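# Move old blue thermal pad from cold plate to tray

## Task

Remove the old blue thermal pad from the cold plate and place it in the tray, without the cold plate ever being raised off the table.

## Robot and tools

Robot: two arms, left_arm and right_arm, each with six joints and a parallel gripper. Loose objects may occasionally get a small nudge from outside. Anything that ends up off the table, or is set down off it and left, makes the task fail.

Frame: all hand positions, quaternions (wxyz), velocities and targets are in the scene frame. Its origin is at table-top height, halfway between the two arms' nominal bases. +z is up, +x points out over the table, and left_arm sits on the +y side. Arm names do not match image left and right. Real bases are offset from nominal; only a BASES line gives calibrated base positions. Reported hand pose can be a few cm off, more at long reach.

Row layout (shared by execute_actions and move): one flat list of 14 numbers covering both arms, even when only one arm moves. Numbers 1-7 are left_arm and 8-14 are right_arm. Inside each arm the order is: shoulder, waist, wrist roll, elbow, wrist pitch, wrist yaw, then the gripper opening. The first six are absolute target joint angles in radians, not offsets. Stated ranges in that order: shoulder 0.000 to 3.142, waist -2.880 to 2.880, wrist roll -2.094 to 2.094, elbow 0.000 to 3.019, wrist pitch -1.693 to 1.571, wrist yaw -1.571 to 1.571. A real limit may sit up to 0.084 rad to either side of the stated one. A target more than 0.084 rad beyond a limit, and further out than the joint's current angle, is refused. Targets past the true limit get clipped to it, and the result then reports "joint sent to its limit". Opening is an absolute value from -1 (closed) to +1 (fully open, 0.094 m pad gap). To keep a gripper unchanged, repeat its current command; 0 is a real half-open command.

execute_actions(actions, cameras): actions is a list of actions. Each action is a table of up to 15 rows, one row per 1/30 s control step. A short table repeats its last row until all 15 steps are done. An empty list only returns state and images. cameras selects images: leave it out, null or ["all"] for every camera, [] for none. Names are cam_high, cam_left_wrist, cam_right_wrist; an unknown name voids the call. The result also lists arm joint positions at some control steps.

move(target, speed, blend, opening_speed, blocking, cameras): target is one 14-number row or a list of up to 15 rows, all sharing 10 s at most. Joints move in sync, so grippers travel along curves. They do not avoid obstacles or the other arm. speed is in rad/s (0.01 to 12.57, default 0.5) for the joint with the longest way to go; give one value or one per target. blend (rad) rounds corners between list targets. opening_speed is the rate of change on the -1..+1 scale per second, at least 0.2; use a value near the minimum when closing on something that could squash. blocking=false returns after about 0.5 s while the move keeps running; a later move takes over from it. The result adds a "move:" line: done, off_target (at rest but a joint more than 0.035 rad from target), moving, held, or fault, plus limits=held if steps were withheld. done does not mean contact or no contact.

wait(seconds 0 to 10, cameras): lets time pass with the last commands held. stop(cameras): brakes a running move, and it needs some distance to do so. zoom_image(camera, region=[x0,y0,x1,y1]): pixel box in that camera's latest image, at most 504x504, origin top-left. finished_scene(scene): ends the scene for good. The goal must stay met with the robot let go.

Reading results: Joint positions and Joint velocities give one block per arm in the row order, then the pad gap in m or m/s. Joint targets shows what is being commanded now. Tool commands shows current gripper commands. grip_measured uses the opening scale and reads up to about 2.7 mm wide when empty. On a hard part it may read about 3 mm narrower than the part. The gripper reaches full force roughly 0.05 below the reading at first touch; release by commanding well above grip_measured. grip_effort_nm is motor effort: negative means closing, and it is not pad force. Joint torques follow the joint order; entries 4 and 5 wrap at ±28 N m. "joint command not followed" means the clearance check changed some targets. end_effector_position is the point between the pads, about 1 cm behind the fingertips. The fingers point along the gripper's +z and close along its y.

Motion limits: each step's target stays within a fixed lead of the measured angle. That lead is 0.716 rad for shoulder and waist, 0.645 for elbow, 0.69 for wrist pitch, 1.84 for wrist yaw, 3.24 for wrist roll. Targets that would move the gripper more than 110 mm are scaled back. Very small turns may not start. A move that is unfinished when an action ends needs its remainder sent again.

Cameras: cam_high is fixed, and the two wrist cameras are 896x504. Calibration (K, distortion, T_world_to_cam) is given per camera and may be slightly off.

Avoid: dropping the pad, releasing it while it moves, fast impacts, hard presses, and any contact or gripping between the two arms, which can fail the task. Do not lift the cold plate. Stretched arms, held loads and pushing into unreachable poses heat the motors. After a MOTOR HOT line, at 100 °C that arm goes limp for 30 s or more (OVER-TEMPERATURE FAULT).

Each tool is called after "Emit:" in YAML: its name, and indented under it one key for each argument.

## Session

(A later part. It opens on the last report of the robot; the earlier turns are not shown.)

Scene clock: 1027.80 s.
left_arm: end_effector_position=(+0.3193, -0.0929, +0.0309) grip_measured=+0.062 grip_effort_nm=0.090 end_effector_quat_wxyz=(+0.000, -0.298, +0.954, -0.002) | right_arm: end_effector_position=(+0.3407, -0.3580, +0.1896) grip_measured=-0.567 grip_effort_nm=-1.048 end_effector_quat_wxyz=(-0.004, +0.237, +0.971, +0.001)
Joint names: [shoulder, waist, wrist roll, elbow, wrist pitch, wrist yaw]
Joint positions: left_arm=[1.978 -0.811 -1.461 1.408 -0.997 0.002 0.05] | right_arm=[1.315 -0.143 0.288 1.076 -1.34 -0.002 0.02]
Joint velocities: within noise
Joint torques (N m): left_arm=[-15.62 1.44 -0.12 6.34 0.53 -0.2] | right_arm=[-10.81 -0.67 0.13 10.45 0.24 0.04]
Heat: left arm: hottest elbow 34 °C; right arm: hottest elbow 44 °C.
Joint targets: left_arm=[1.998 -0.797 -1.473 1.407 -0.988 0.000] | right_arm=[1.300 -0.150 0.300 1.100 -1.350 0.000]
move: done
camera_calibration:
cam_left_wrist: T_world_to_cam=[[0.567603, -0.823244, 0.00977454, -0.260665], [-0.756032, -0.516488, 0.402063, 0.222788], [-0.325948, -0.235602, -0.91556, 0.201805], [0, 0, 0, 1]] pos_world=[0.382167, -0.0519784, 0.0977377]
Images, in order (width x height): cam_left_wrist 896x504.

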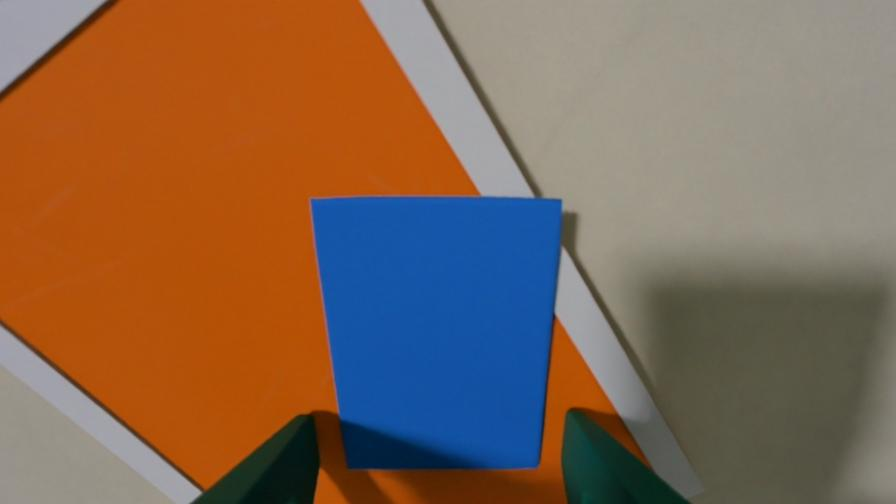

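Emit:
move:
  target: [2.0035,-0.797,-1.473,1.404,-0.979,0.0,0.064,1.30,-0.15,0.30,1.10,-1.35,0,-0.85]
  speed: 0.05
  cameras: ["cam_left_wrist"]

Scene clock: 1030.27 s.
left_arm: end_effector_position=(+0.3205, -0.0944, +0.0299) grip_measured=+0.062 grip_effort_nm=0.100 end_effector_quat_wxyz=(+0.001, -0.298, +0.954, -0.005) | right_arm: end_effector_position=(+0.3407, -0.3580, +0.1896) grip_measured=-0.567 grip_effort_nm=-1.048 end_effector_quat_wxyz=(-0.004, +0.237, +0.971, +0.001)
Joint names: [shoulder, waist, wrist roll, elbow, wrist pitch, wrist yaw]
Joint positions: left_arm=[1.98 -0.811 -1.461 1.408 -0.988 0.002 0.05] | right_arm=[1.315 -0.143 0.288 1.076 -1.34 -0.002 0.02]
Joint velocities: within noise
Joint torques (N m): left_arm=[-15.15 1.32 -0.11 6.24 0.39 -0.2] | right_arm=[-10.75 -0.67 0.13 10.45 0.24 0.04]
Heat: left arm: hottest elbow 34 °C; right arm: hottest elbow 44 °C.
Joint targets: left_arm=[2.003 -0.797 -1.473 1.404 -0.979 0.000] | right_arm=[1.300 -0.150 0.300 1.100 -1.350 0.000]
move: done
camera_calibration:
cam_left_wrist: T_world_to_cam=[[0.567528, -0.823187, 0.0165781, -0.262731], [-0.757845, -0.514397, 0.401331, 0.224249], [-0.321843, -0.240331, -0.915783, 0.199159], [0, 0, 0, 1]] pos_world=[0.383151, -0.0530596, 0.0967438]
Images, in order (width x height): cam_left_wrist 896x504.

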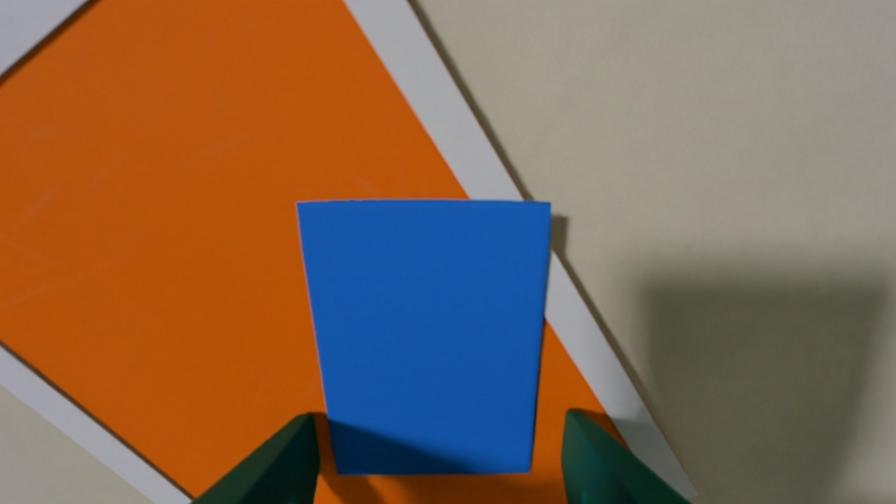

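Emit:
move:
  target: [2.0045,-0.797,-1.473,1.394,-0.980,0.0,0.064,1.30,-0.15,0.30,1.10,-1.35,0,-0.85]
  speed: 0.05
  cameras: ["cam_left_wrist"]

Scene clock: 1032.07 s.
left_arm: end_effector_position=(+0.3203, -0.0941, +0.0291) grip_measured=+0.062 grip_effort_nm=0.100 end_effector_quat_wxyz=(+0.001, -0.298, +0.954, -0.005) | right_arm: end_effector_position=(+0.3407, -0.3580, +0.1896) grip_measured=-0.567 grip_effort_nm=-1.057 end_effector_quat_wxyz=(-0.004, +0.237, +0.971, +0.001)
Joint names: [shoulder, waist, wrist roll, elbow, wrist pitch, wrist yaw]
Joint positions: left_arm=[1.98 -0.811 -1.461 1.406 -0.986 0.002 0.05] | right_arm=[1.315 -0.143 0.288 1.076 -1.34 -0.002 0.02]
Joint velocities: within noise
Joint torques (N m): left_arm=[-15.03 1.44 -0.12 5.63 0.42 -0.2] | right_arm=[-10.81 -0.67 0.13 10.45 0.23 0.04]
Heat: left arm: hottest elbow 34 °C; right arm: hottest elbow 44 °C.
Joint targets: left_arm=[2.004 -0.797 -1.473 1.394 -0.980 0.000] | right_arm=[1.300 -0.150 0.300 1.100 -1.350 0.000]
move: done
camera_calibration:
cam_left_wrist: T_world_to_cam=[[0.567451, -0.823233, 0.0169234, -0.262307], [-0.757986, -0.514227, 0.401283, 0.224524], [-0.321647, -0.240536, -0.915798, 0.198409], [0, 0, 0, 1]] pos_world=[0.38285, -0.0527589, 0.0960441]
Images, in order (width x height): cam_left_wrist 896x504.

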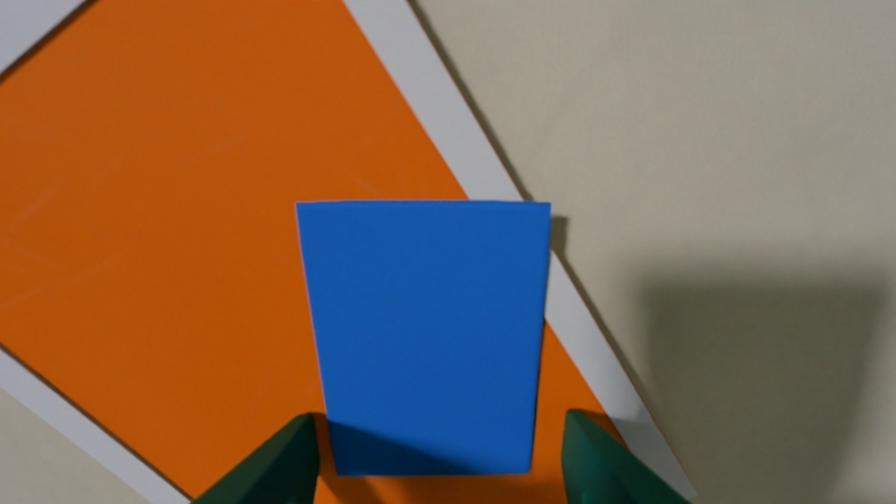

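Emit:
zoom_image:
  camera: "cam_left_wrist"
  region: [200, 340, 680, 504]

Scaled by 1.050 from the camera's 896x504 image, which has a finer 1280x720 frame.

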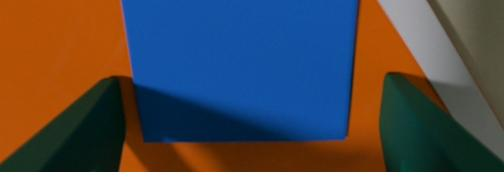

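Emit:
move:
  target: [2.012,-0.797,-1.473,1.380,-0.972,0.0,0.064,1.30,-0.15,0.30,1.10,-1.35,0,-0.85]
  speed: 0.05
  cameras: ["cam_left_wrist"]

Scene clock: 1034.17 s.
left_arm: end_effector_position=(+0.3200, -0.0938, +0.0282) grip_measured=+0.062 grip_effort_nm=0.100 end_effector_quat_wxyz=(+0.002, -0.298, +0.954, -0.007) | right_arm: end_effector_position=(+0.3407, -0.3580, +0.1896) grip_measured=-0.567 grip_effort_nm=-1.053 end_effector_quat_wxyz=(-0.004, +0.237, +0.971, +0.001)
Joint names: [shoulder, waist, wrist roll, elbow, wrist pitch, wrist yaw]
Joint positions: left_arm=[1.979 -0.811 -1.461 1.402 -0.98 0.002 0.05] | right_arm=[1.315 -0.143 0.288 1.076 -1.34 -0.002 0.02]
Joint velocities: within noise
Joint torques (N m): left_arm=[-14.56 1.49 -0.12 4.92 0.44 -0.2] | right_arm=[-10.75 -0.67 0.13 10.45 0.24 0.04]
Heat: left arm: hottest elbow 34 °C; right arm: hottest elbow 44 °C.
Joint targets: left_arm=[2.012 -0.797 -1.473 1.380 -0.972 0.000] | right_arm=[1.300 -0.150 0.300 1.100 -1.350 0.000]
move: done
camera_calibration:
cam_left_wrist: T_world_to_cam=[[0.567448, -0.823185, 0.0192247, -0.261942], [-0.758586, -0.513553, 0.401011, 0.225076], [-0.320234, -0.242137, -0.915871, 0.196937], [0, 0, 0, 1]] pos_world=[0.382444, -0.0523525, 0.0951461]
Images, in order (width x height): cam_left_wrist 896x504.

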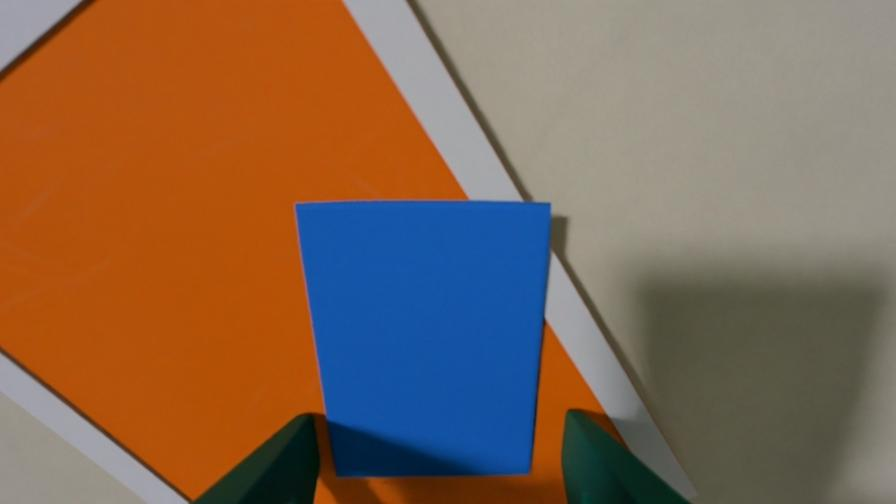

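Emit:
move:
  target: [2.008,-0.797,-1.473,1.386,-0.972,0.0,-0.13,1.30,-0.15,0.30,1.10,-1.35,0,-0.85]
  speed: 0.05
  opening_speed: 0.25
  cameras: ["cam_left_wrist"]

Scene clock: 1036.70 s.
left_arm: end_effector_position=(+0.3204, -0.0943, +0.0283) grip_measured=-0.126 grip_effort_nm=-0.183 end_effector_quat_wxyz=(+0.002, -0.298, +0.954, -0.008) | right_arm: end_effector_position=(+0.3407, -0.3580, +0.1896) grip_measured=-0.567 grip_effort_nm=-1.048 end_effector_quat_wxyz=(-0.004, +0.237, +0.971, +0.001)
Joint names: [shoulder, waist, wrist roll, elbow, wrist pitch, wrist yaw]
Joint positions: left_arm=[1.979 -0.811 -1.461 1.401 -0.977 0.002 0.041] | right_arm=[1.315 -0.143 0.288 1.076 -1.34 -0.002 0.02]
Joint velocities: within noise
Joint torques (N m): left_arm=[-14.74 1.44 -0.11 5.35 0.34 -0.2] | right_arm=[-10.75 -0.62 0.13 10.45 0.24 0.04]
Heat: left arm: hottest elbow 34 °C; right arm: hottest elbow 43 °C.
Joint targets: left_arm=[2.008 -0.797 -1.473 1.386 -0.972 0.000] | right_arm=[1.300 -0.150 0.300 1.100 -1.350 0.000]
move: done
camera_calibration:
cam_left_wrist: T_world_to_cam=[[0.567435, -0.823118, 0.0222238, -0.262628], [-0.759359, -0.512664, 0.400686, 0.225481], [-0.318419, -0.244239, -0.915946, 0.196256], [0, 0, 0, 1]] pos_world=[0.382737, -0.0526441, 0.0952487]
Images, in order (width x height): cam_left_wrist 896x504.

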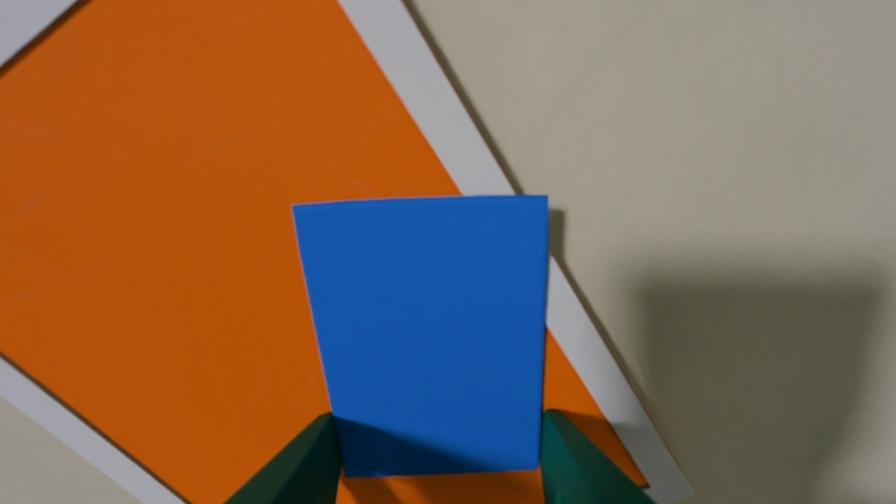

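Emit:
move:
  target: [2.008,-0.797,-1.473,1.386,-0.972,0.0,-0.19,1.30,-0.15,0.30,1.10,-1.35,0,-0.85]
  speed: 0.05
  opening_speed: 0.2
  cameras: ["cam_left_wrist"]

Scene clock: 1037.90 s.
left_arm: end_effector_position=(+0.3204, -0.0943, +0.0283) grip_measured=-0.186 grip_effort_nm=-0.203 end_effector_quat_wxyz=(+0.002, -0.298, +0.954, -0.008) | right_arm: end_effector_position=(+0.3407, -0.3580, +0.1896) grip_measured=-0.567 grip_effort_nm=-1.057 end_effector_quat_wxyz=(-0.004, +0.237, +0.971, +0.001)
Joint names: [shoulder, waist, wrist roll, elbow, wrist pitch, wrist yaw]
Joint positions: left_arm=[1.979 -0.811 -1.461 1.401 -0.977 0.002 0.038] | right_arm=[1.315 -0.143 0.288 1.076 -1.34 -0.002 0.02]
Joint velocities: within noise
Joint torques (N m): left_arm=[-14.68 1.32 -0.11 5.35 0.31 -0.2] | right_arm=[-10.81 -0.62 0.13 10.45 0.24 0.04]
Heat: left arm: hottest elbow 34 °C; right arm: hottest elbow 43 °C.
Joint targets: left_arm=[2.008 -0.797 -1.473 1.386 -0.972 0.000] | right_arm=[1.300 -0.150 0.300 1.100 -1.350 0.000]
move: done
camera_calibration:
cam_left_wrist: T_world_to_cam=[[0.567435, -0.823118, 0.0222238, -0.262628], [-0.759359, -0.512664, 0.400686, 0.225481], [-0.318419, -0.244239, -0.915946, 0.196256], [0, 0, 0, 1]] pos_world=[0.382737, -0.0526441, 0.0952487]
Images, in order (width x height): cam_left_wrist 896x504.

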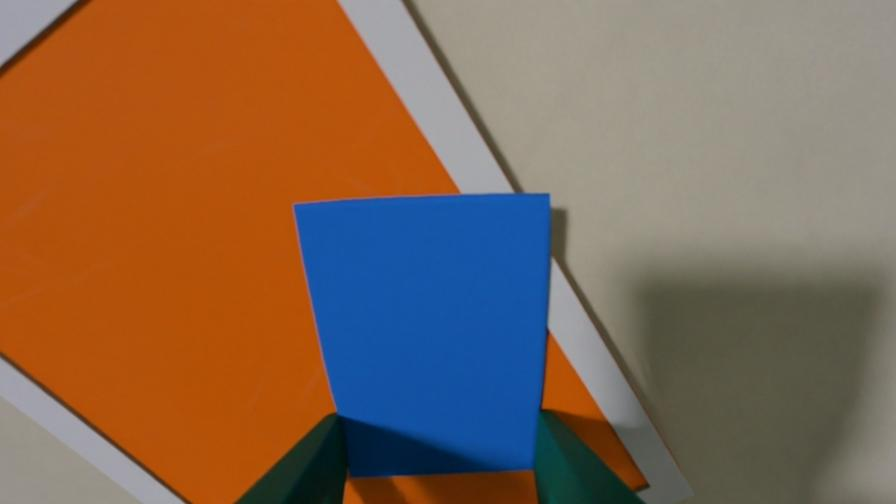

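Emit:
move:
  target: [2.008,-0.797,-1.473,1.386,-0.972,0.0,-0.25,1.30,-0.15,0.30,1.10,-1.35,0,-0.85]
  speed: 0.05
  opening_speed: 0.2
  cameras: ["cam_left_wrist"]

Scene clock: 1039.40 s.
left_arm: end_effector_position=(+0.3204, -0.0943, +0.0283) grip_measured=-0.246 grip_effort_nm=-0.222 end_effector_quat_wxyz=(+0.002, -0.298, +0.954, -0.008) | right_arm: end_effector_position=(+0.3407, -0.3580, +0.1896) grip_measured=-0.567 grip_effort_nm=-1.048 end_effector_quat_wxyz=(-0.004, +0.237, +0.971, +0.001)
Joint names: [shoulder, waist, wrist roll, elbow, wrist pitch, wrist yaw]
Joint positions: left_arm=[1.979 -0.811 -1.461 1.401 -0.977 0.002 0.035] | right_arm=[1.315 -0.143 0.288 1.076 -1.34 -0.002 0.02]
Joint velocities: within noise
Joint torques (N m): left_arm=[-14.8 1.44 -0.11 5.35 0.31 -0.2] | right_arm=[-10.75 -0.67 0.13 10.45 0.24 0.04]
Heat: left arm: hottest elbow 34 °C; right arm: hottest elbow 43 °C.
Joint targets: left_arm=[2.008 -0.797 -1.473 1.386 -0.972 0.000] | right_arm=[1.300 -0.150 0.300 1.100 -1.350 0.000]
move: done
camera_calibration:
cam_left_wrist: T_world_to_cam=[[0.567435, -0.823118, 0.0222238, -0.262628], [-0.759359, -0.512664, 0.400686, 0.225481], [-0.318419, -0.244239, -0.915946, 0.196256], [0, 0, 0, 1]] pos_world=[0.382737, -0.0526441, 0.0952487]
Images, in order (width x height): cam_left_wrist 896x504.

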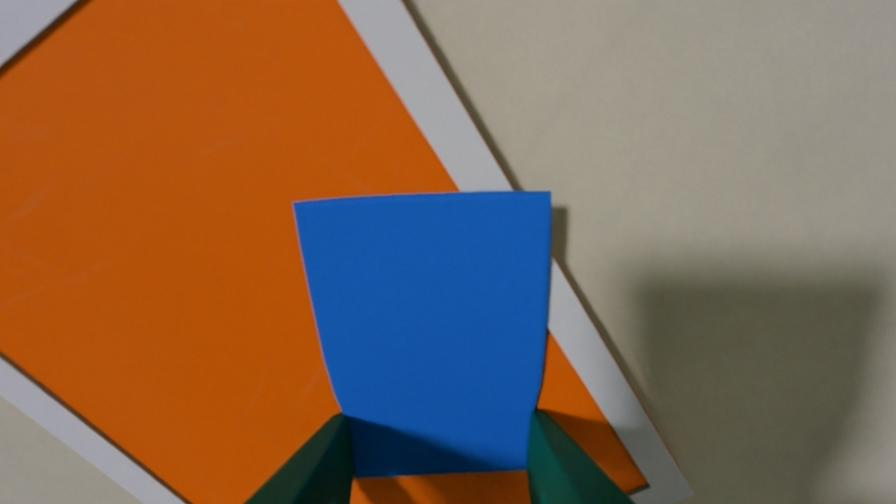

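Emit:
move:
  target: [2.008,-0.797,-1.473,1.386,-0.972,0.0,-0.31,1.30,-0.15,0.30,1.10,-1.35,0,-0.85]
  speed: 0.05
  opening_speed: 0.2
  cameras: ["cam_left_wrist"]

Scene clock: 1040.67 s.
left_arm: end_effector_position=(+0.3204, -0.0943, +0.0283) grip_measured=-0.306 grip_effort_nm=-0.188 end_effector_quat_wxyz=(+0.002, -0.298, +0.954, -0.008) | right_arm: end_effector_position=(+0.3407, -0.3580, +0.1896) grip_measured=-0.567 grip_effort_nm=-1.053 end_effector_quat_wxyz=(-0.004, +0.237, +0.971, +0.001)
Joint names: [shoulder, waist, wrist roll, elbow, wrist pitch, wrist yaw]
Joint positions: left_arm=[1.979 -0.811 -1.461 1.401 -0.977 0.002 0.033] | right_arm=[1.315 -0.143 0.288 1.076 -1.34 -0.002 0.02]
Joint velocities: within noise
Joint torques (N m): left_arm=[-14.68 1.44 -0.12 5.37 0.32 -0.2] | right_arm=[-10.75 -0.62 0.13 10.45 0.23 0.04]
Heat: left arm: hottest elbow 34 °C; right arm: hottest elbow 43 °C.
Joint targets: left_arm=[2.008 -0.797 -1.473 1.386 -0.972 0.000] | right_arm=[1.300 -0.150 0.300 1.100 -1.350 0.000]
move: done
camera_calibration:
cam_left_wrist: T_world_to_cam=[[0.567435, -0.823118, 0.0222238, -0.262628], [-0.759359, -0.512664, 0.400686, 0.225481], [-0.318419, -0.244239, -0.915946, 0.196256], [0, 0, 0, 1]] pos_world=[0.382737, -0.0526441, 0.0952487]
Images, in order (width x height): cam_left_wrist 896x504.

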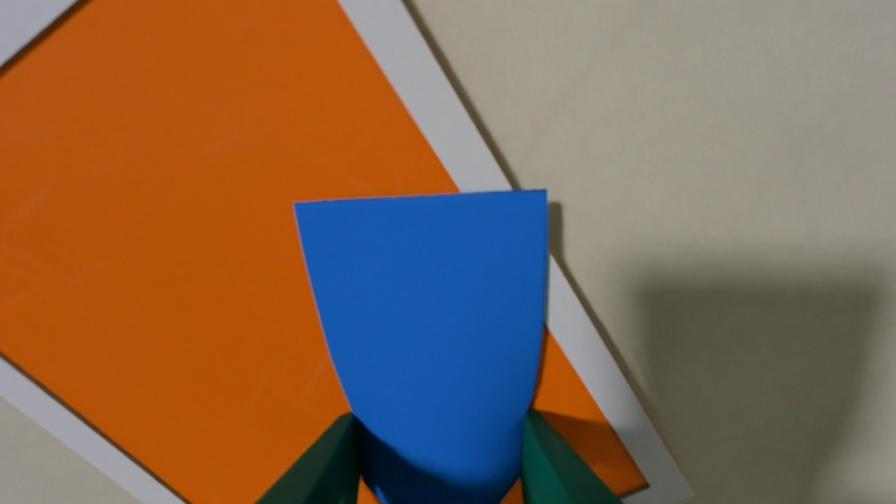

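Emit:
move:
  target:
    - [2.008,-0.797,-1.473,1.386,-0.972,0.0,-0.35,1.30,-0.15,0.30,1.10,-1.35,0,-0.85]
    - [1.960,-0.80,-1.473,1.445,-1.010,0.0,-0.35,1.30,-0.15,0.30,1.10,-1.35,0,-0.85]
    - [1.938,-0.80,-1.473,1.460,-1.035,0.0,-0.35,1.30,-0.15,0.30,1.10,-1.35,0,-0.85]
  speed: 0.05
  opening_speed: 0.2

Scene clock: 1044.60 s.
left_arm: end_effector_position=(+0.3208, -0.0945, +0.0520) grip_measured=-0.347 grip_effort_nm=-0.159 end_effector_quat_wxyz=(+0.003, -0.298, +0.954, -0.009) | right_arm: end_effector_position=(+0.3407, -0.3580, +0.1896) grip_measured=-0.567 grip_effort_nm=-1.057 end_effector_quat_wxyz=(-0.004, +0.237, +0.971, +0.001)
Joint names: [shoulder, waist, wrist roll, elbow, wrist pitch, wrist yaw]
Joint positions: left_arm=[1.946 -0.811 -1.461 1.421 -1.027 0.001 0.031] | right_arm=[1.315 -0.143 0.289 1.076 -1.34 -0.002 0.02]
Joint velocities: within noise
Joint torques (N m): left_arm=[-17.79 1.08 -0.11 9.54 -0.23 -0.18] | right_arm=[-10.81 -0.62 0.13 10.45 0.24 0.04]
Heat: left arm: hottest elbow 34 °C; right arm: hottest elbow 43 °C.
Joint targets: left_arm=[1.938 -0.800 -1.473 1.460 -1.035 0.000] | right_arm=[1.300 -0.150 0.300 1.100 -1.350 0.000]
move: off_target (left_arm); left_arm: the elbow is farthest, 0.039 rad from its target
camera_calibration:
cam_left_wrist: T_world_to_cam=[[0.56742, -0.823076, 0.0240768, -0.263697], [-0.760089, -0.512304, 0.399762, 0.216474], [-0.3167, -0.245134, -0.916303, 0.21744], [0, 0, 0, 1]] pos_world=[0.38303, -0.0528405, 0.119052]
cam_right_wrist: T_world_to_cam=[[-0.476314, -0.879208, -0.0109043, -0.149171], [-0.804289, 0.430648, 0.409464, 0.391961], [-0.355308, 0.203804, -0.912261, 0.453192], [0, 0, 0, 1]] pos_world=[0.405221, -0.392312, 0.251308]

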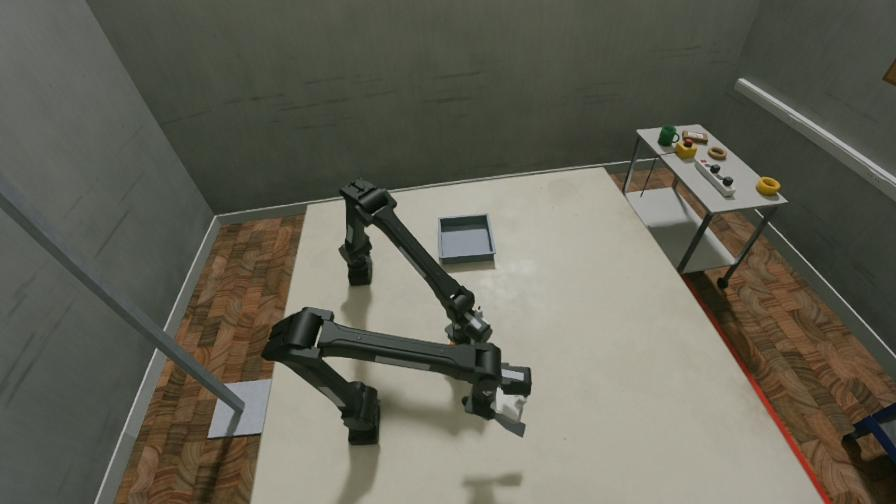

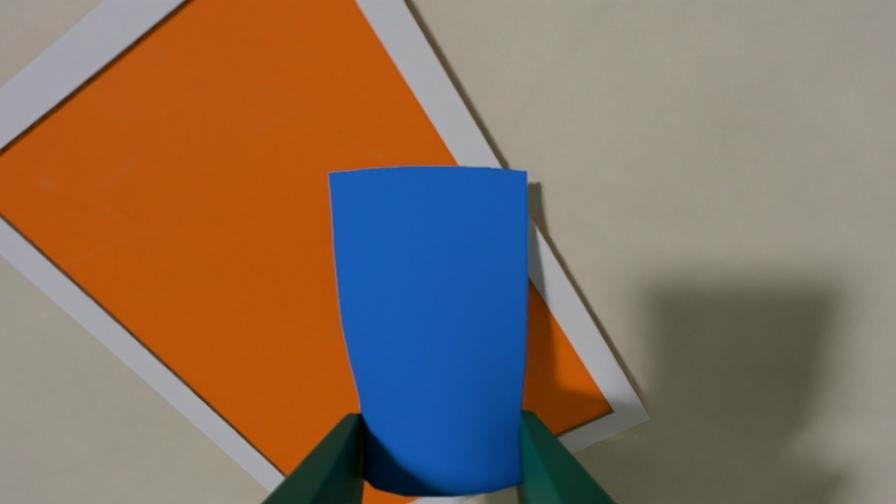

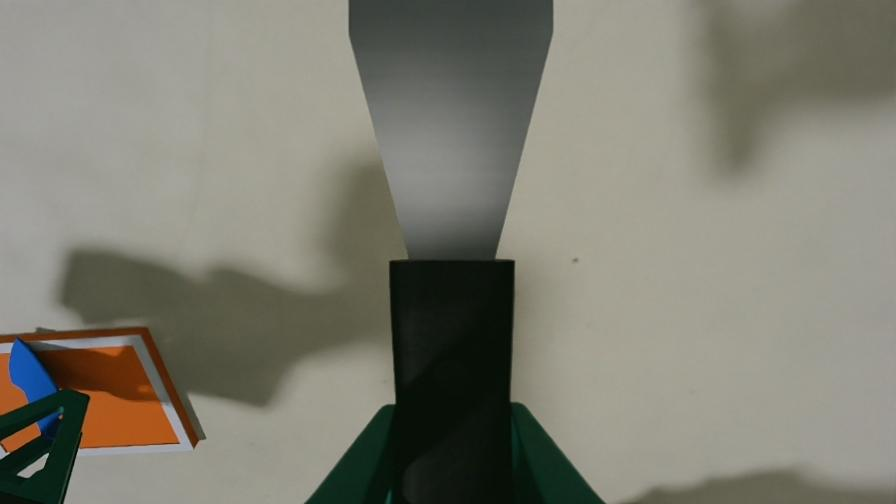

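Emit:
move:
  target:
    - [1.825,-0.80,-1.473,1.600,-1.30,0.0,-0.35,1.30,-0.15,0.30,1.10,-1.35,0,-0.85]
    - [1.573,0.252,-1.473,1.268,-1.227,0.0,-0.35,1.30,-0.15,0.30,1.10,-1.35,0,-0.85]
  speed: [0.2, 0.35]
  blend: 0.05

Scene clock: 1056.67 s.
left_arm: end_effector_position=(+0.4082, +0.4198, +0.1775) grip_measured=-0.348 grip_effort_nm=-0.159 end_effector_quat_wxyz=(-0.010, +0.739, -0.674, +0.007) | right_arm: end_effector_position=(+0.3407, -0.3580, +0.1896) grip_measured=-0.567 grip_effort_nm=-1.053 end_effector_quat_wxyz=(-0.004, +0.237, +0.971, +0.001)
Joint names: [shoulder, waist, wrist roll, elbow, wrist pitch, wrist yaw]
Joint positions: left_arm=[1.581 0.246 -1.461 1.27 -1.236 0 0.031] | right_arm=[1.315 -0.143 0.289 1.076 -1.34 -0.002 0.02]
Joint velocities: within noise
Joint torques (N m): left_arm=[-13.04 0.85 -0.11 7.31 0.57 -0.15] | right_arm=[-10.75 -0.62 0.13 10.47 0.24 0.04]
Heat: left arm: hottest elbow 34 °C; right arm: hottest elbow 42 °C.
Joint targets: left_arm=[1.573 0.252 -1.473 1.268 -1.227 0.000] | right_arm=[1.300 -0.150 0.300 1.100 -1.350 0.000]
move: done
camera_calibration:
cam_left_wrist: T_world_to_cam=[[0.995601, 0.0888732, 0.0296801, -0.451561], [0.0697621, -0.914557, 0.398396, 0.326493], [0.0625508, -0.394572, -0.916733, 0.394149], [0, 0, 0, 1]] pos_world=[0.402143, 0.494249, 0.244658]
cam_right_wrist: T_world_to_cam=[[-0.476314, -0.879208, -0.0109043, -0.149171], [-0.804289, 0.430648, 0.409464, 0.391961], [-0.355308, 0.203804, -0.912261, 0.453192], [0, 0, 0, 1]] pos_world=[0.405221, -0.392312, 0.251308]

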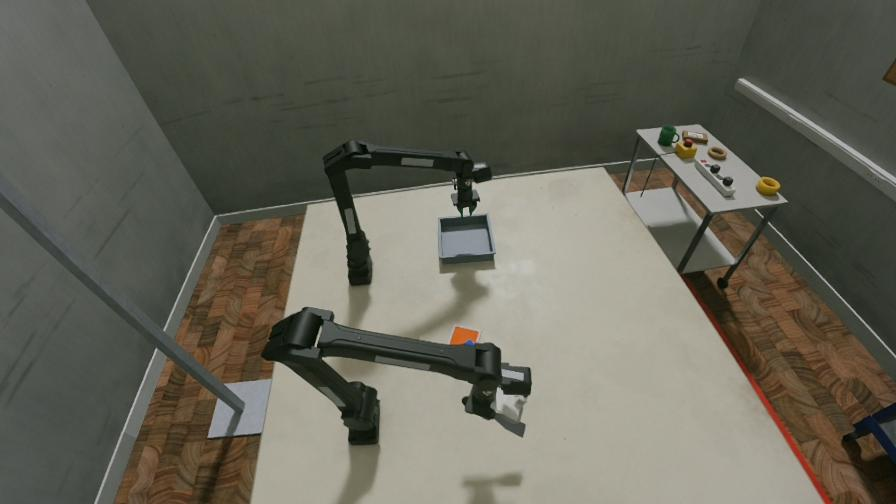

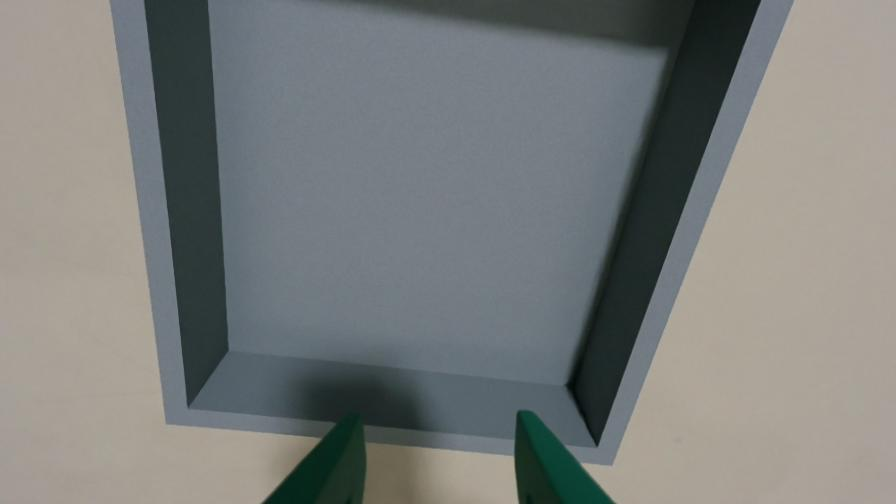

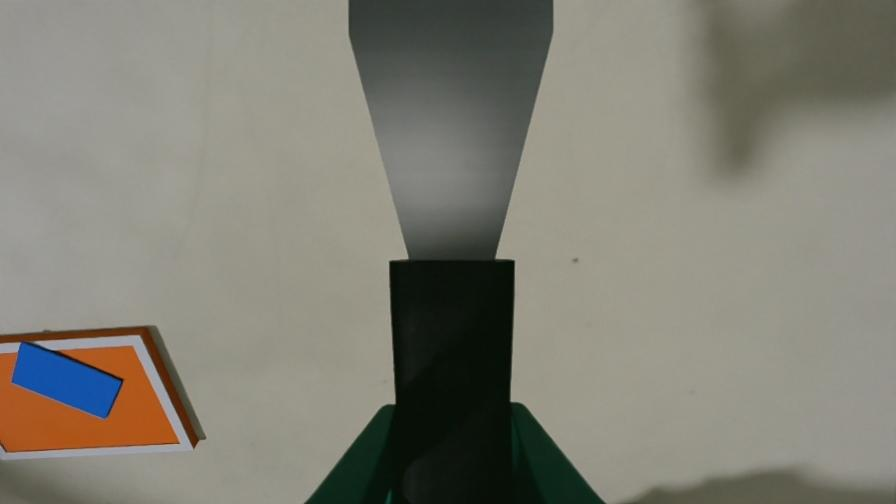

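Emit:
move:
  target:
    - [1.80,-0.70,-1.473,1.55,-1.25,0.0,0.09,1.30,-0.15,0.30,1.10,-1.35,0,-0.85]
    - [1.898,-0.80,-1.473,1.485,-1.115,0.0,0.09,1.30,-0.15,0.30,1.10,-1.35,0,-0.85]
  speed: 0.5
  blend: 0.08
  opening_speed: 1.0
  cameras: ["cam_left_wrist", "cam_right_wrist"]

Scene clock: 1062.37 s.
left_arm: end_effector_position=(+0.3300, -0.0937, +0.1008) grip_measured=+0.088 grip_effort_nm=0.100 end_effector_quat_wxyz=(+0.007, -0.305, +0.952, -0.016) | right_arm: end_effector_position=(+0.3407, -0.3580, +0.1896) grip_measured=-0.567 grip_effort_nm=-1.053 end_effector_quat_wxyz=(-0.004, +0.237, +0.971, +0.001)
Joint names: [shoulder, waist, wrist roll, elbow, wrist pitch, wrist yaw]
Joint positions: left_arm=[1.893 -0.798 -1.461 1.48 -1.124 0 0.051] | right_arm=[1.315 -0.143 0.289 1.076 -1.34 -0.002 0.02]
Joint velocities: within noise
Joint torques (N m): left_arm=[-16.21 0.15 -0.12 7.47 0.53 -0.14] | right_arm=[-10.75 -0.67 0.13 10.45 0.23 0.03]
Heat: left arm: hottest elbow 35 °C; right arm: hottest elbow 42 °C.
Joint targets: left_arm=[1.898 -0.800 -1.473 1.485 -1.115 0.000] | right_arm=[1.300 -0.150 0.300 1.100 -1.350 0.000]
move: done; blend cut to 0.0675 rad at target 1
camera_calibration:
cam_left_wrist: T_world_to_cam=[[0.577675, -0.815311, 0.0394855, -0.273592], [-0.757768, -0.517665, 0.397254, 0.203304], [-0.303446, -0.259405, -0.916859, 0.259611], [0, 0, 0, 1]] pos_world=[0.390883, -0.0504749, 0.168066]
cam_right_wrist: T_world_to_cam=[[-0.476314, -0.879208, -0.0109043, -0.149171], [-0.804289, 0.430648, 0.409464, 0.391961], [-0.355308, 0.203804, -0.912261, 0.453192], [0, 0, 0, 1]] pos_world=[0.405221, -0.392312, 0.251308]
Images, in order (width x height): cam_left_wrist 896x504, cam_right_wrist 896x504.

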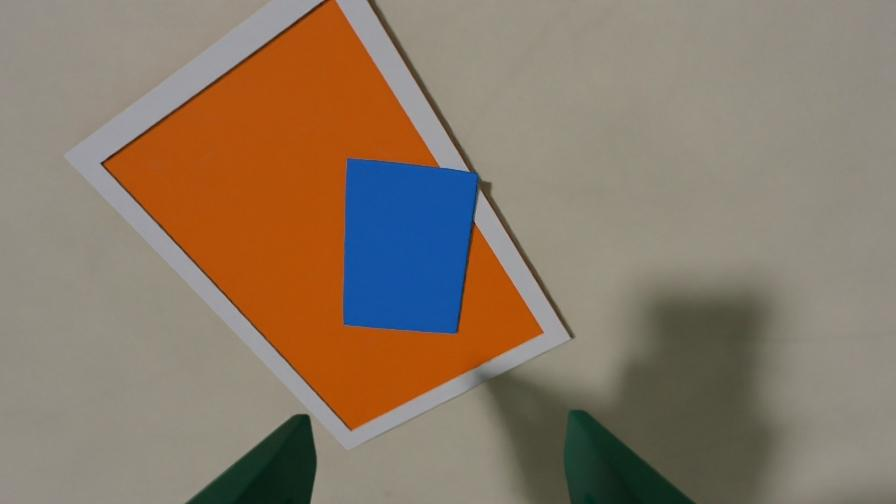

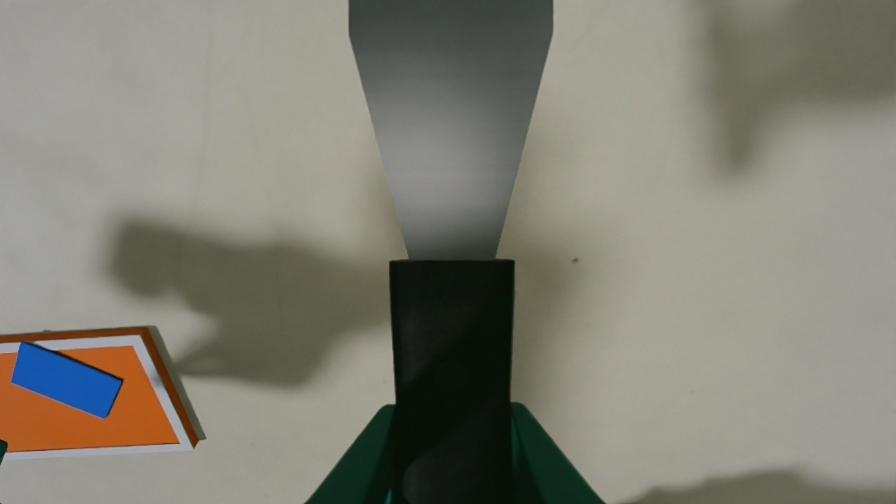

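Emit:
move:
  target: [1.950,-0.820,-1.360,1.411,-1.040,0.0,0.064,1.30,-0.15,0.30,1.10,-1.35,0,-0.85]
  speed: 0.15
  opening_speed: 1.0
  cameras: ["cam_left_wrist"]

Scene clock: 1071.60 s.
left_arm: end_effector_position=(+0.3181, -0.0860, +0.0560) grip_measured=+0.066 grip_effort_nm=-0.159 end_effector_quat_wxyz=(+0.000, -0.260, +0.966, +0.000) | right_arm: end_effector_position=(+0.3407, -0.3580, +0.1896) grip_measured=-0.567 grip_effort_nm=-1.053 end_effector_quat_wxyz=(-0.004, +0.237, +0.971, +0.001)
Joint names: [shoulder, waist, wrist roll, elbow, wrist pitch, wrist yaw]
Joint positions: left_arm=[1.932 -0.805 -1.374 1.411 -1.049 0 0.05] | right_arm=[1.315 -0.143 0.289 1.076 -1.34 -0.002 0.02]
Joint velocities: within noise
Joint torques (N m): left_arm=[-15.62 -0.91 0.11 6.67 0.39 -0.14] | right_arm=[-10.75 -0.62 0.13 10.44 0.23 0.04]
Heat: left arm: hottest elbow 35 °C; right arm: hottest elbow 42 °C.
Joint targets: left_arm=[1.950 -0.820 -1.360 1.411 -1.040 0.000] | right_arm=[1.300 -0.150 0.300 1.100 -1.350 0.000]
move: done
camera_calibration:
cam_left_wrist: T_world_to_cam=[[0.499526, -0.866277, 0.0061716, -0.236335], [-0.794839, -0.455476, 0.400966, 0.233028], [-0.344536, -0.205198, -0.916072, 0.234605], [0, 0, 0, 1]] pos_world=[0.384105, -0.0504519, 0.122938]
Images, in order (width x height): cam_left_wrist 896x504.

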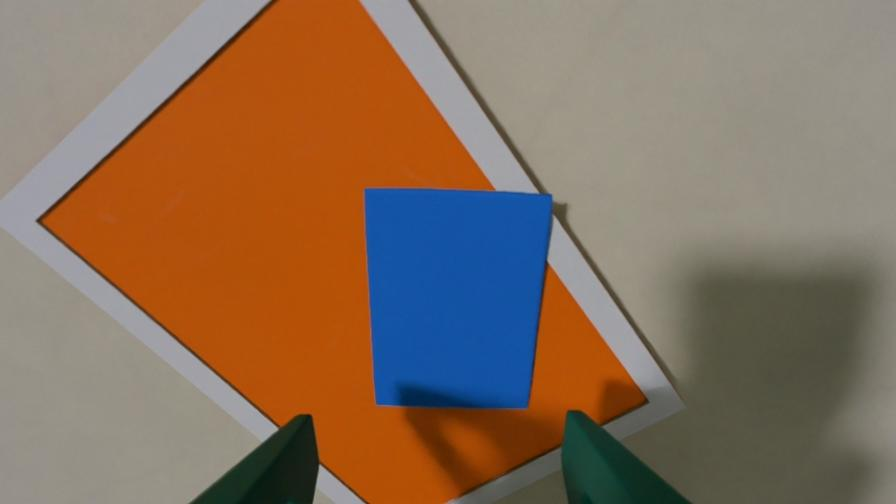

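Emit:
move:
  target:
    - [1.975,-0.820,-1.360,1.400,-1.005,0.0,0.064,1.30,-0.15,0.30,1.10,-1.35,0,-0.85]
    - [1.989,-0.820,-1.360,1.392,-0.986,0.0,0.064,1.30,-0.15,0.30,1.10,-1.35,0,-0.85]
  speed: 0.08
  cameras: ["cam_left_wrist"]

Scene clock: 1074.63 s.
left_arm: end_effector_position=(+0.3188, -0.0869, +0.0313) grip_measured=+0.066 grip_effort_nm=-0.164 end_effector_quat_wxyz=(+0.000, -0.259, +0.966, +0.000) | right_arm: end_effector_position=(+0.3407, -0.3580, +0.1896) grip_measured=-0.567 grip_effort_nm=-1.053 end_effector_quat_wxyz=(-0.004, +0.237, +0.971, +0.001)
Joint names: [shoulder, waist, wrist roll, elbow, wrist pitch, wrist yaw]
Joint positions: left_arm=[1.968 -0.805 -1.373 1.394 -0.995 0 0.05] | right_arm=[1.315 -0.143 0.289 1.076 -1.34 -0.002 0.02]
Joint velocities: within noise
Joint torques (N m): left_arm=[-15.03 -0.97 0.13 6.34 0.49 -0.14] | right_arm=[-10.75 -0.62 0.13 10.45 0.24 0.04]
Heat: left arm: hottest elbow 35 °C; right arm: hottest elbow 42 °C.
Joint targets: left_arm=[1.989 -0.820 -1.360 1.392 -0.986 0.000] | right_arm=[1.300 -0.150 0.300 1.100 -1.350 0.000]
move: done
camera_calibration:
cam_left_wrist: T_world_to_cam=[[0.498572, -0.866823, 0.00656985, -0.237149], [-0.795436, -0.454474, 0.400918, 0.243398], [-0.344539, -0.205112, -0.916091, 0.212056], [0, 0, 0, 1]] pos_world=[0.384905, -0.051453, 0.0982379]
Images, in order (width x height): cam_left_wrist 896x504.

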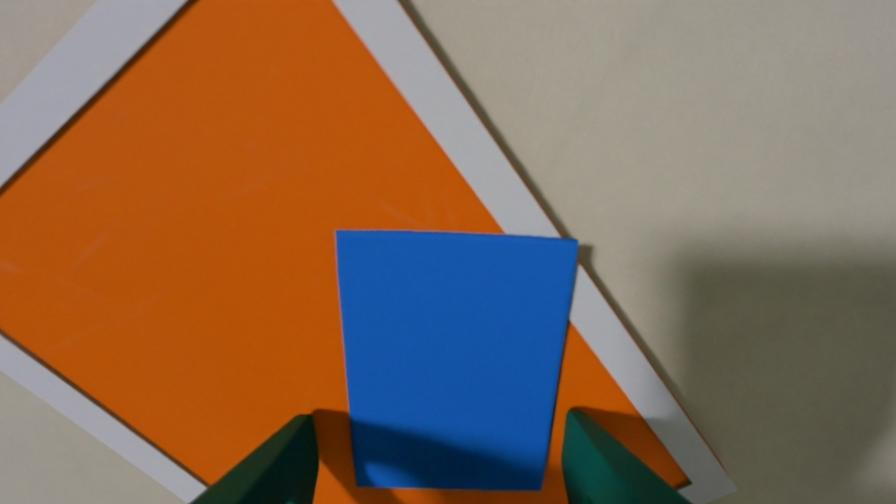

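Emit:
move:
  target: [1.997,-0.820,-1.360,1.392,-0.973,0.0,0.064,1.30,-0.15,0.30,1.10,-1.35,0,-0.85]
  speed: 0.05
  cameras: ["cam_left_wrist"]

Scene clock: 1076.40 s.
left_arm: end_effector_position=(+0.3205, -0.0887, +0.0295) grip_measured=+0.066 grip_effort_nm=-0.154 end_effector_quat_wxyz=(+0.002, -0.259, +0.966, -0.004) | right_arm: end_effector_position=(+0.3407, -0.3580, +0.1896) grip_measured=-0.567 grip_effort_nm=-1.053 end_effector_quat_wxyz=(-0.004, +0.237, +0.971, +0.001)
Joint names: [shoulder, waist, wrist roll, elbow, wrist pitch, wrist yaw]
Joint positions: left_arm=[1.972 -0.805 -1.373 1.394 -0.983 0 0.05] | right_arm=[1.315 -0.143 0.289 1.076 -1.34 -0.002 0.02]
Joint velocities: within noise
Joint torques (N m): left_arm=[-15.09 -0.91 0.13 6.3 0.51 -0.15] | right_arm=[-10.75 -0.62 0.13 10.47 0.24 0.04]
Heat: left arm: hottest elbow 35 °C; right arm: hottest elbow 42 °C.
Joint targets: left_arm=[1.997 -0.820 -1.360 1.392 -0.973 0.000] | right_arm=[1.300 -0.150 0.300 1.100 -1.350 0.000]
move: done
camera_calibration:
cam_left_wrist: T_world_to_cam=[[0.498512, -0.866757, 0.0147706, -0.239685], [-0.797668, -0.451971, 0.399309, 0.245538], [-0.339428, -0.210842, -0.916697, 0.208413], [0, 0, 0, 1]] pos_world=[0.386084, -0.0528302, 0.0965468]
Images, in order (width x height): cam_left_wrist 896x504.

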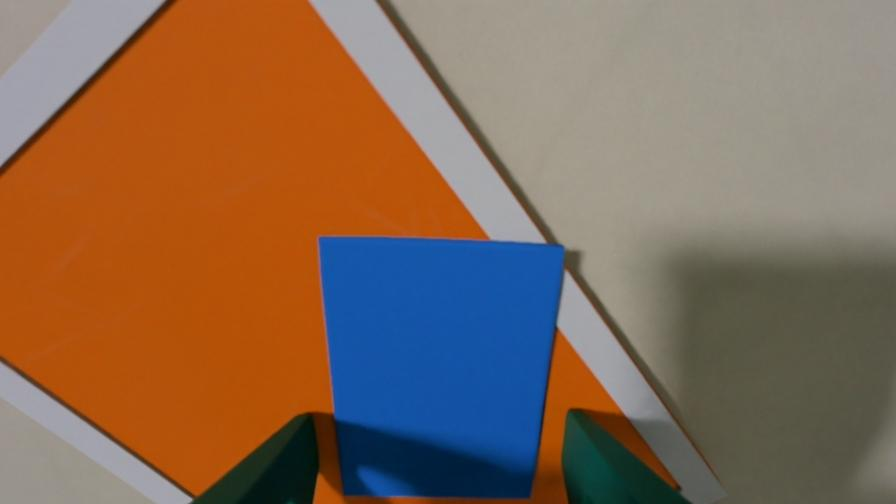

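Emit:
move:
  target:
    - [2.005,-0.820,-1.360,1.382,-0.971,0.0,0.064,1.30,-0.15,0.30,1.10,-1.35,0,-0.85]
    - [2.005,-0.820,-1.360,1.382,-0.971,0.0,-0.36,1.30,-0.15,0.30,1.10,-1.35,0,-0.85]
  speed: 0.05
  opening_speed: 0.3
  cameras: ["cam_left_wrist"]

Scene clock: 1080.07 s.
left_arm: end_effector_position=(+0.3210, -0.0900, +0.0290) grip_measured=-0.356 grip_effort_nm=-0.164 end_effector_quat_wxyz=(+0.003, -0.259, +0.966, -0.007) | right_arm: end_effector_position=(+0.3407, -0.3580, +0.1896) grip_measured=-0.567 grip_effort_nm=-1.053 end_effector_quat_wxyz=(-0.004, +0.237, +0.971, +0.001)
Joint names: [shoulder, waist, wrist roll, elbow, wrist pitch, wrist yaw]
Joint positions: left_arm=[1.972 -0.805 -1.372 1.392 -0.975 0 0.03] | right_arm=[1.315 -0.143 0.289 1.076 -1.34 -0.002 0.02]
Joint velocities: within noise
Joint torques (N m): left_arm=[-14.33 -0.85 0.13 5.71 0.25 -0.14] | right_arm=[-10.75 -0.67 0.13 10.45 0.25 0.04]
Heat: left arm: hottest elbow 35 °C; right arm: hottest elbow 42 °C.
Joint targets: left_arm=[2.005 -0.820 -1.360 1.382 -0.971 0.000] | right_arm=[1.300 -0.150 0.300 1.100 -1.350 0.000]
move: done
camera_calibration:
cam_left_wrist: T_world_to_cam=[[0.497455, -0.867221, 0.0215748, -0.241082], [-0.799993, -0.448989, 0.39802, 0.246654], [-0.335485, -0.215257, -0.917123, 0.206326], [0, 0, 0, 1]] pos_world=[0.386468, -0.0539133, 0.0962538]
Images, in order (width x height): cam_left_wrist 896x504.

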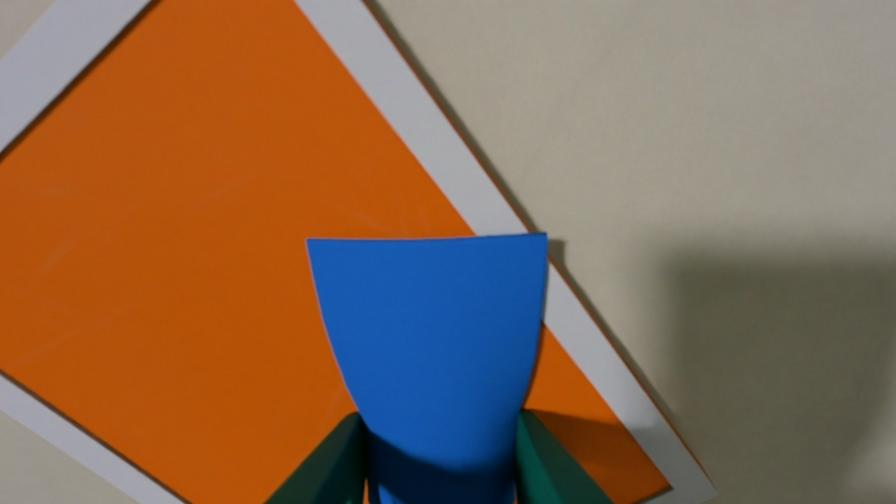

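Emit:
move:
  target: [2.005,-0.820,-1.360,1.382,-0.971,0.0,-0.60,1.30,-0.15,0.30,1.10,-1.35,0,-0.85]
  speed: 0.05
  opening_speed: 0.25
  cameras: ["cam_left_wrist", "cam_right_wrist"]

Scene clock: 1081.83 s.
left_arm: end_effector_position=(+0.3211, -0.0901, +0.0290) grip_measured=-0.596 grip_effort_nm=-0.173 end_effector_quat_wxyz=(+0.003, -0.259, +0.966, -0.007) | right_arm: end_effector_position=(+0.3407, -0.3580, +0.1896) grip_measured=-0.567 grip_effort_nm=-1.053 end_effector_quat_wxyz=(-0.004, +0.237, +0.971, +0.001)
Joint names: [shoulder, waist, wrist roll, elbow, wrist pitch, wrist yaw]
Joint positions: left_arm=[1.972 -0.805 -1.372 1.392 -0.975 0 0.019] | right_arm=[1.315 -0.143 0.289 1.076 -1.34 -0.002 0.02]
Joint velocities: within noise
Joint torques (N m): left_arm=[-14.27 -0.97 0.13 5.74 0.27 -0.14] | right_arm=[-10.81 -0.62 0.13 10.47 0.24 0.04]
Heat: left arm: hottest elbow 35 °C; right arm: hottest elbow 42 °C.
Joint targets: left_arm=[2.005 -0.820 -1.360 1.382 -0.971 0.000] | right_arm=[1.300 -0.150 0.300 1.100 -1.350 0.000]
move: done
camera_calibration:
cam_left_wrist: T_world_to_cam=[[0.497438, -0.867224, 0.0218804, -0.241104], [-0.800084, -0.448886, 0.397953, 0.246701], [-0.335292, -0.215463, -0.917145, 0.206242], [0, 0, 0, 1]] pos_world=[0.386467, -0.0539125, 0.0962542]
cam_right_wrist: T_world_to_cam=[[-0.476314, -0.879208, -0.0109043, -0.149171], [-0.804289, 0.430648, 0.409464, 0.391961], [-0.355308, 0.203804, -0.912261, 0.453192], [0, 0, 0, 1]] pos_world=[0.405221, -0.392312, 0.251308]
Images, in order (width x height): cam_left_wrist 896x504, cam_right_wrist 896x504.

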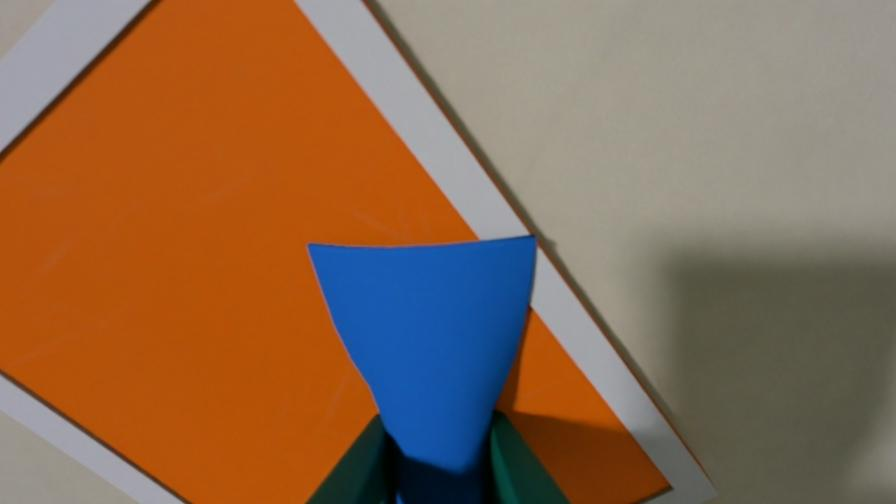

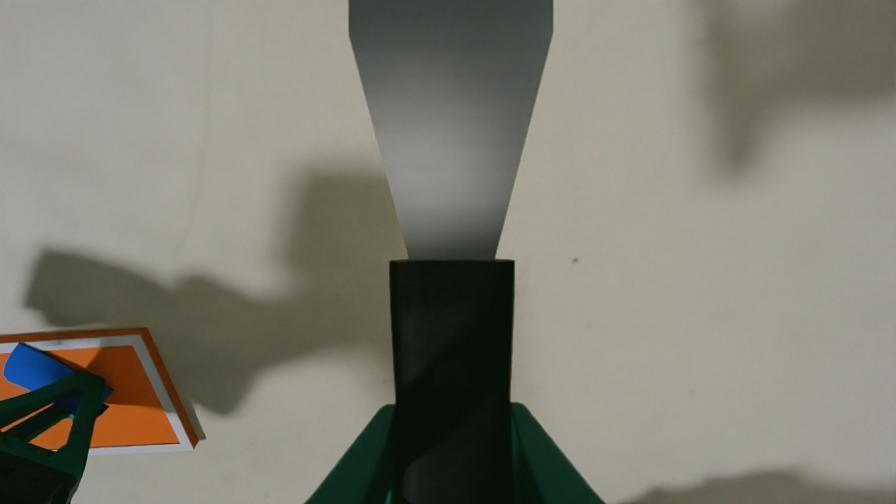

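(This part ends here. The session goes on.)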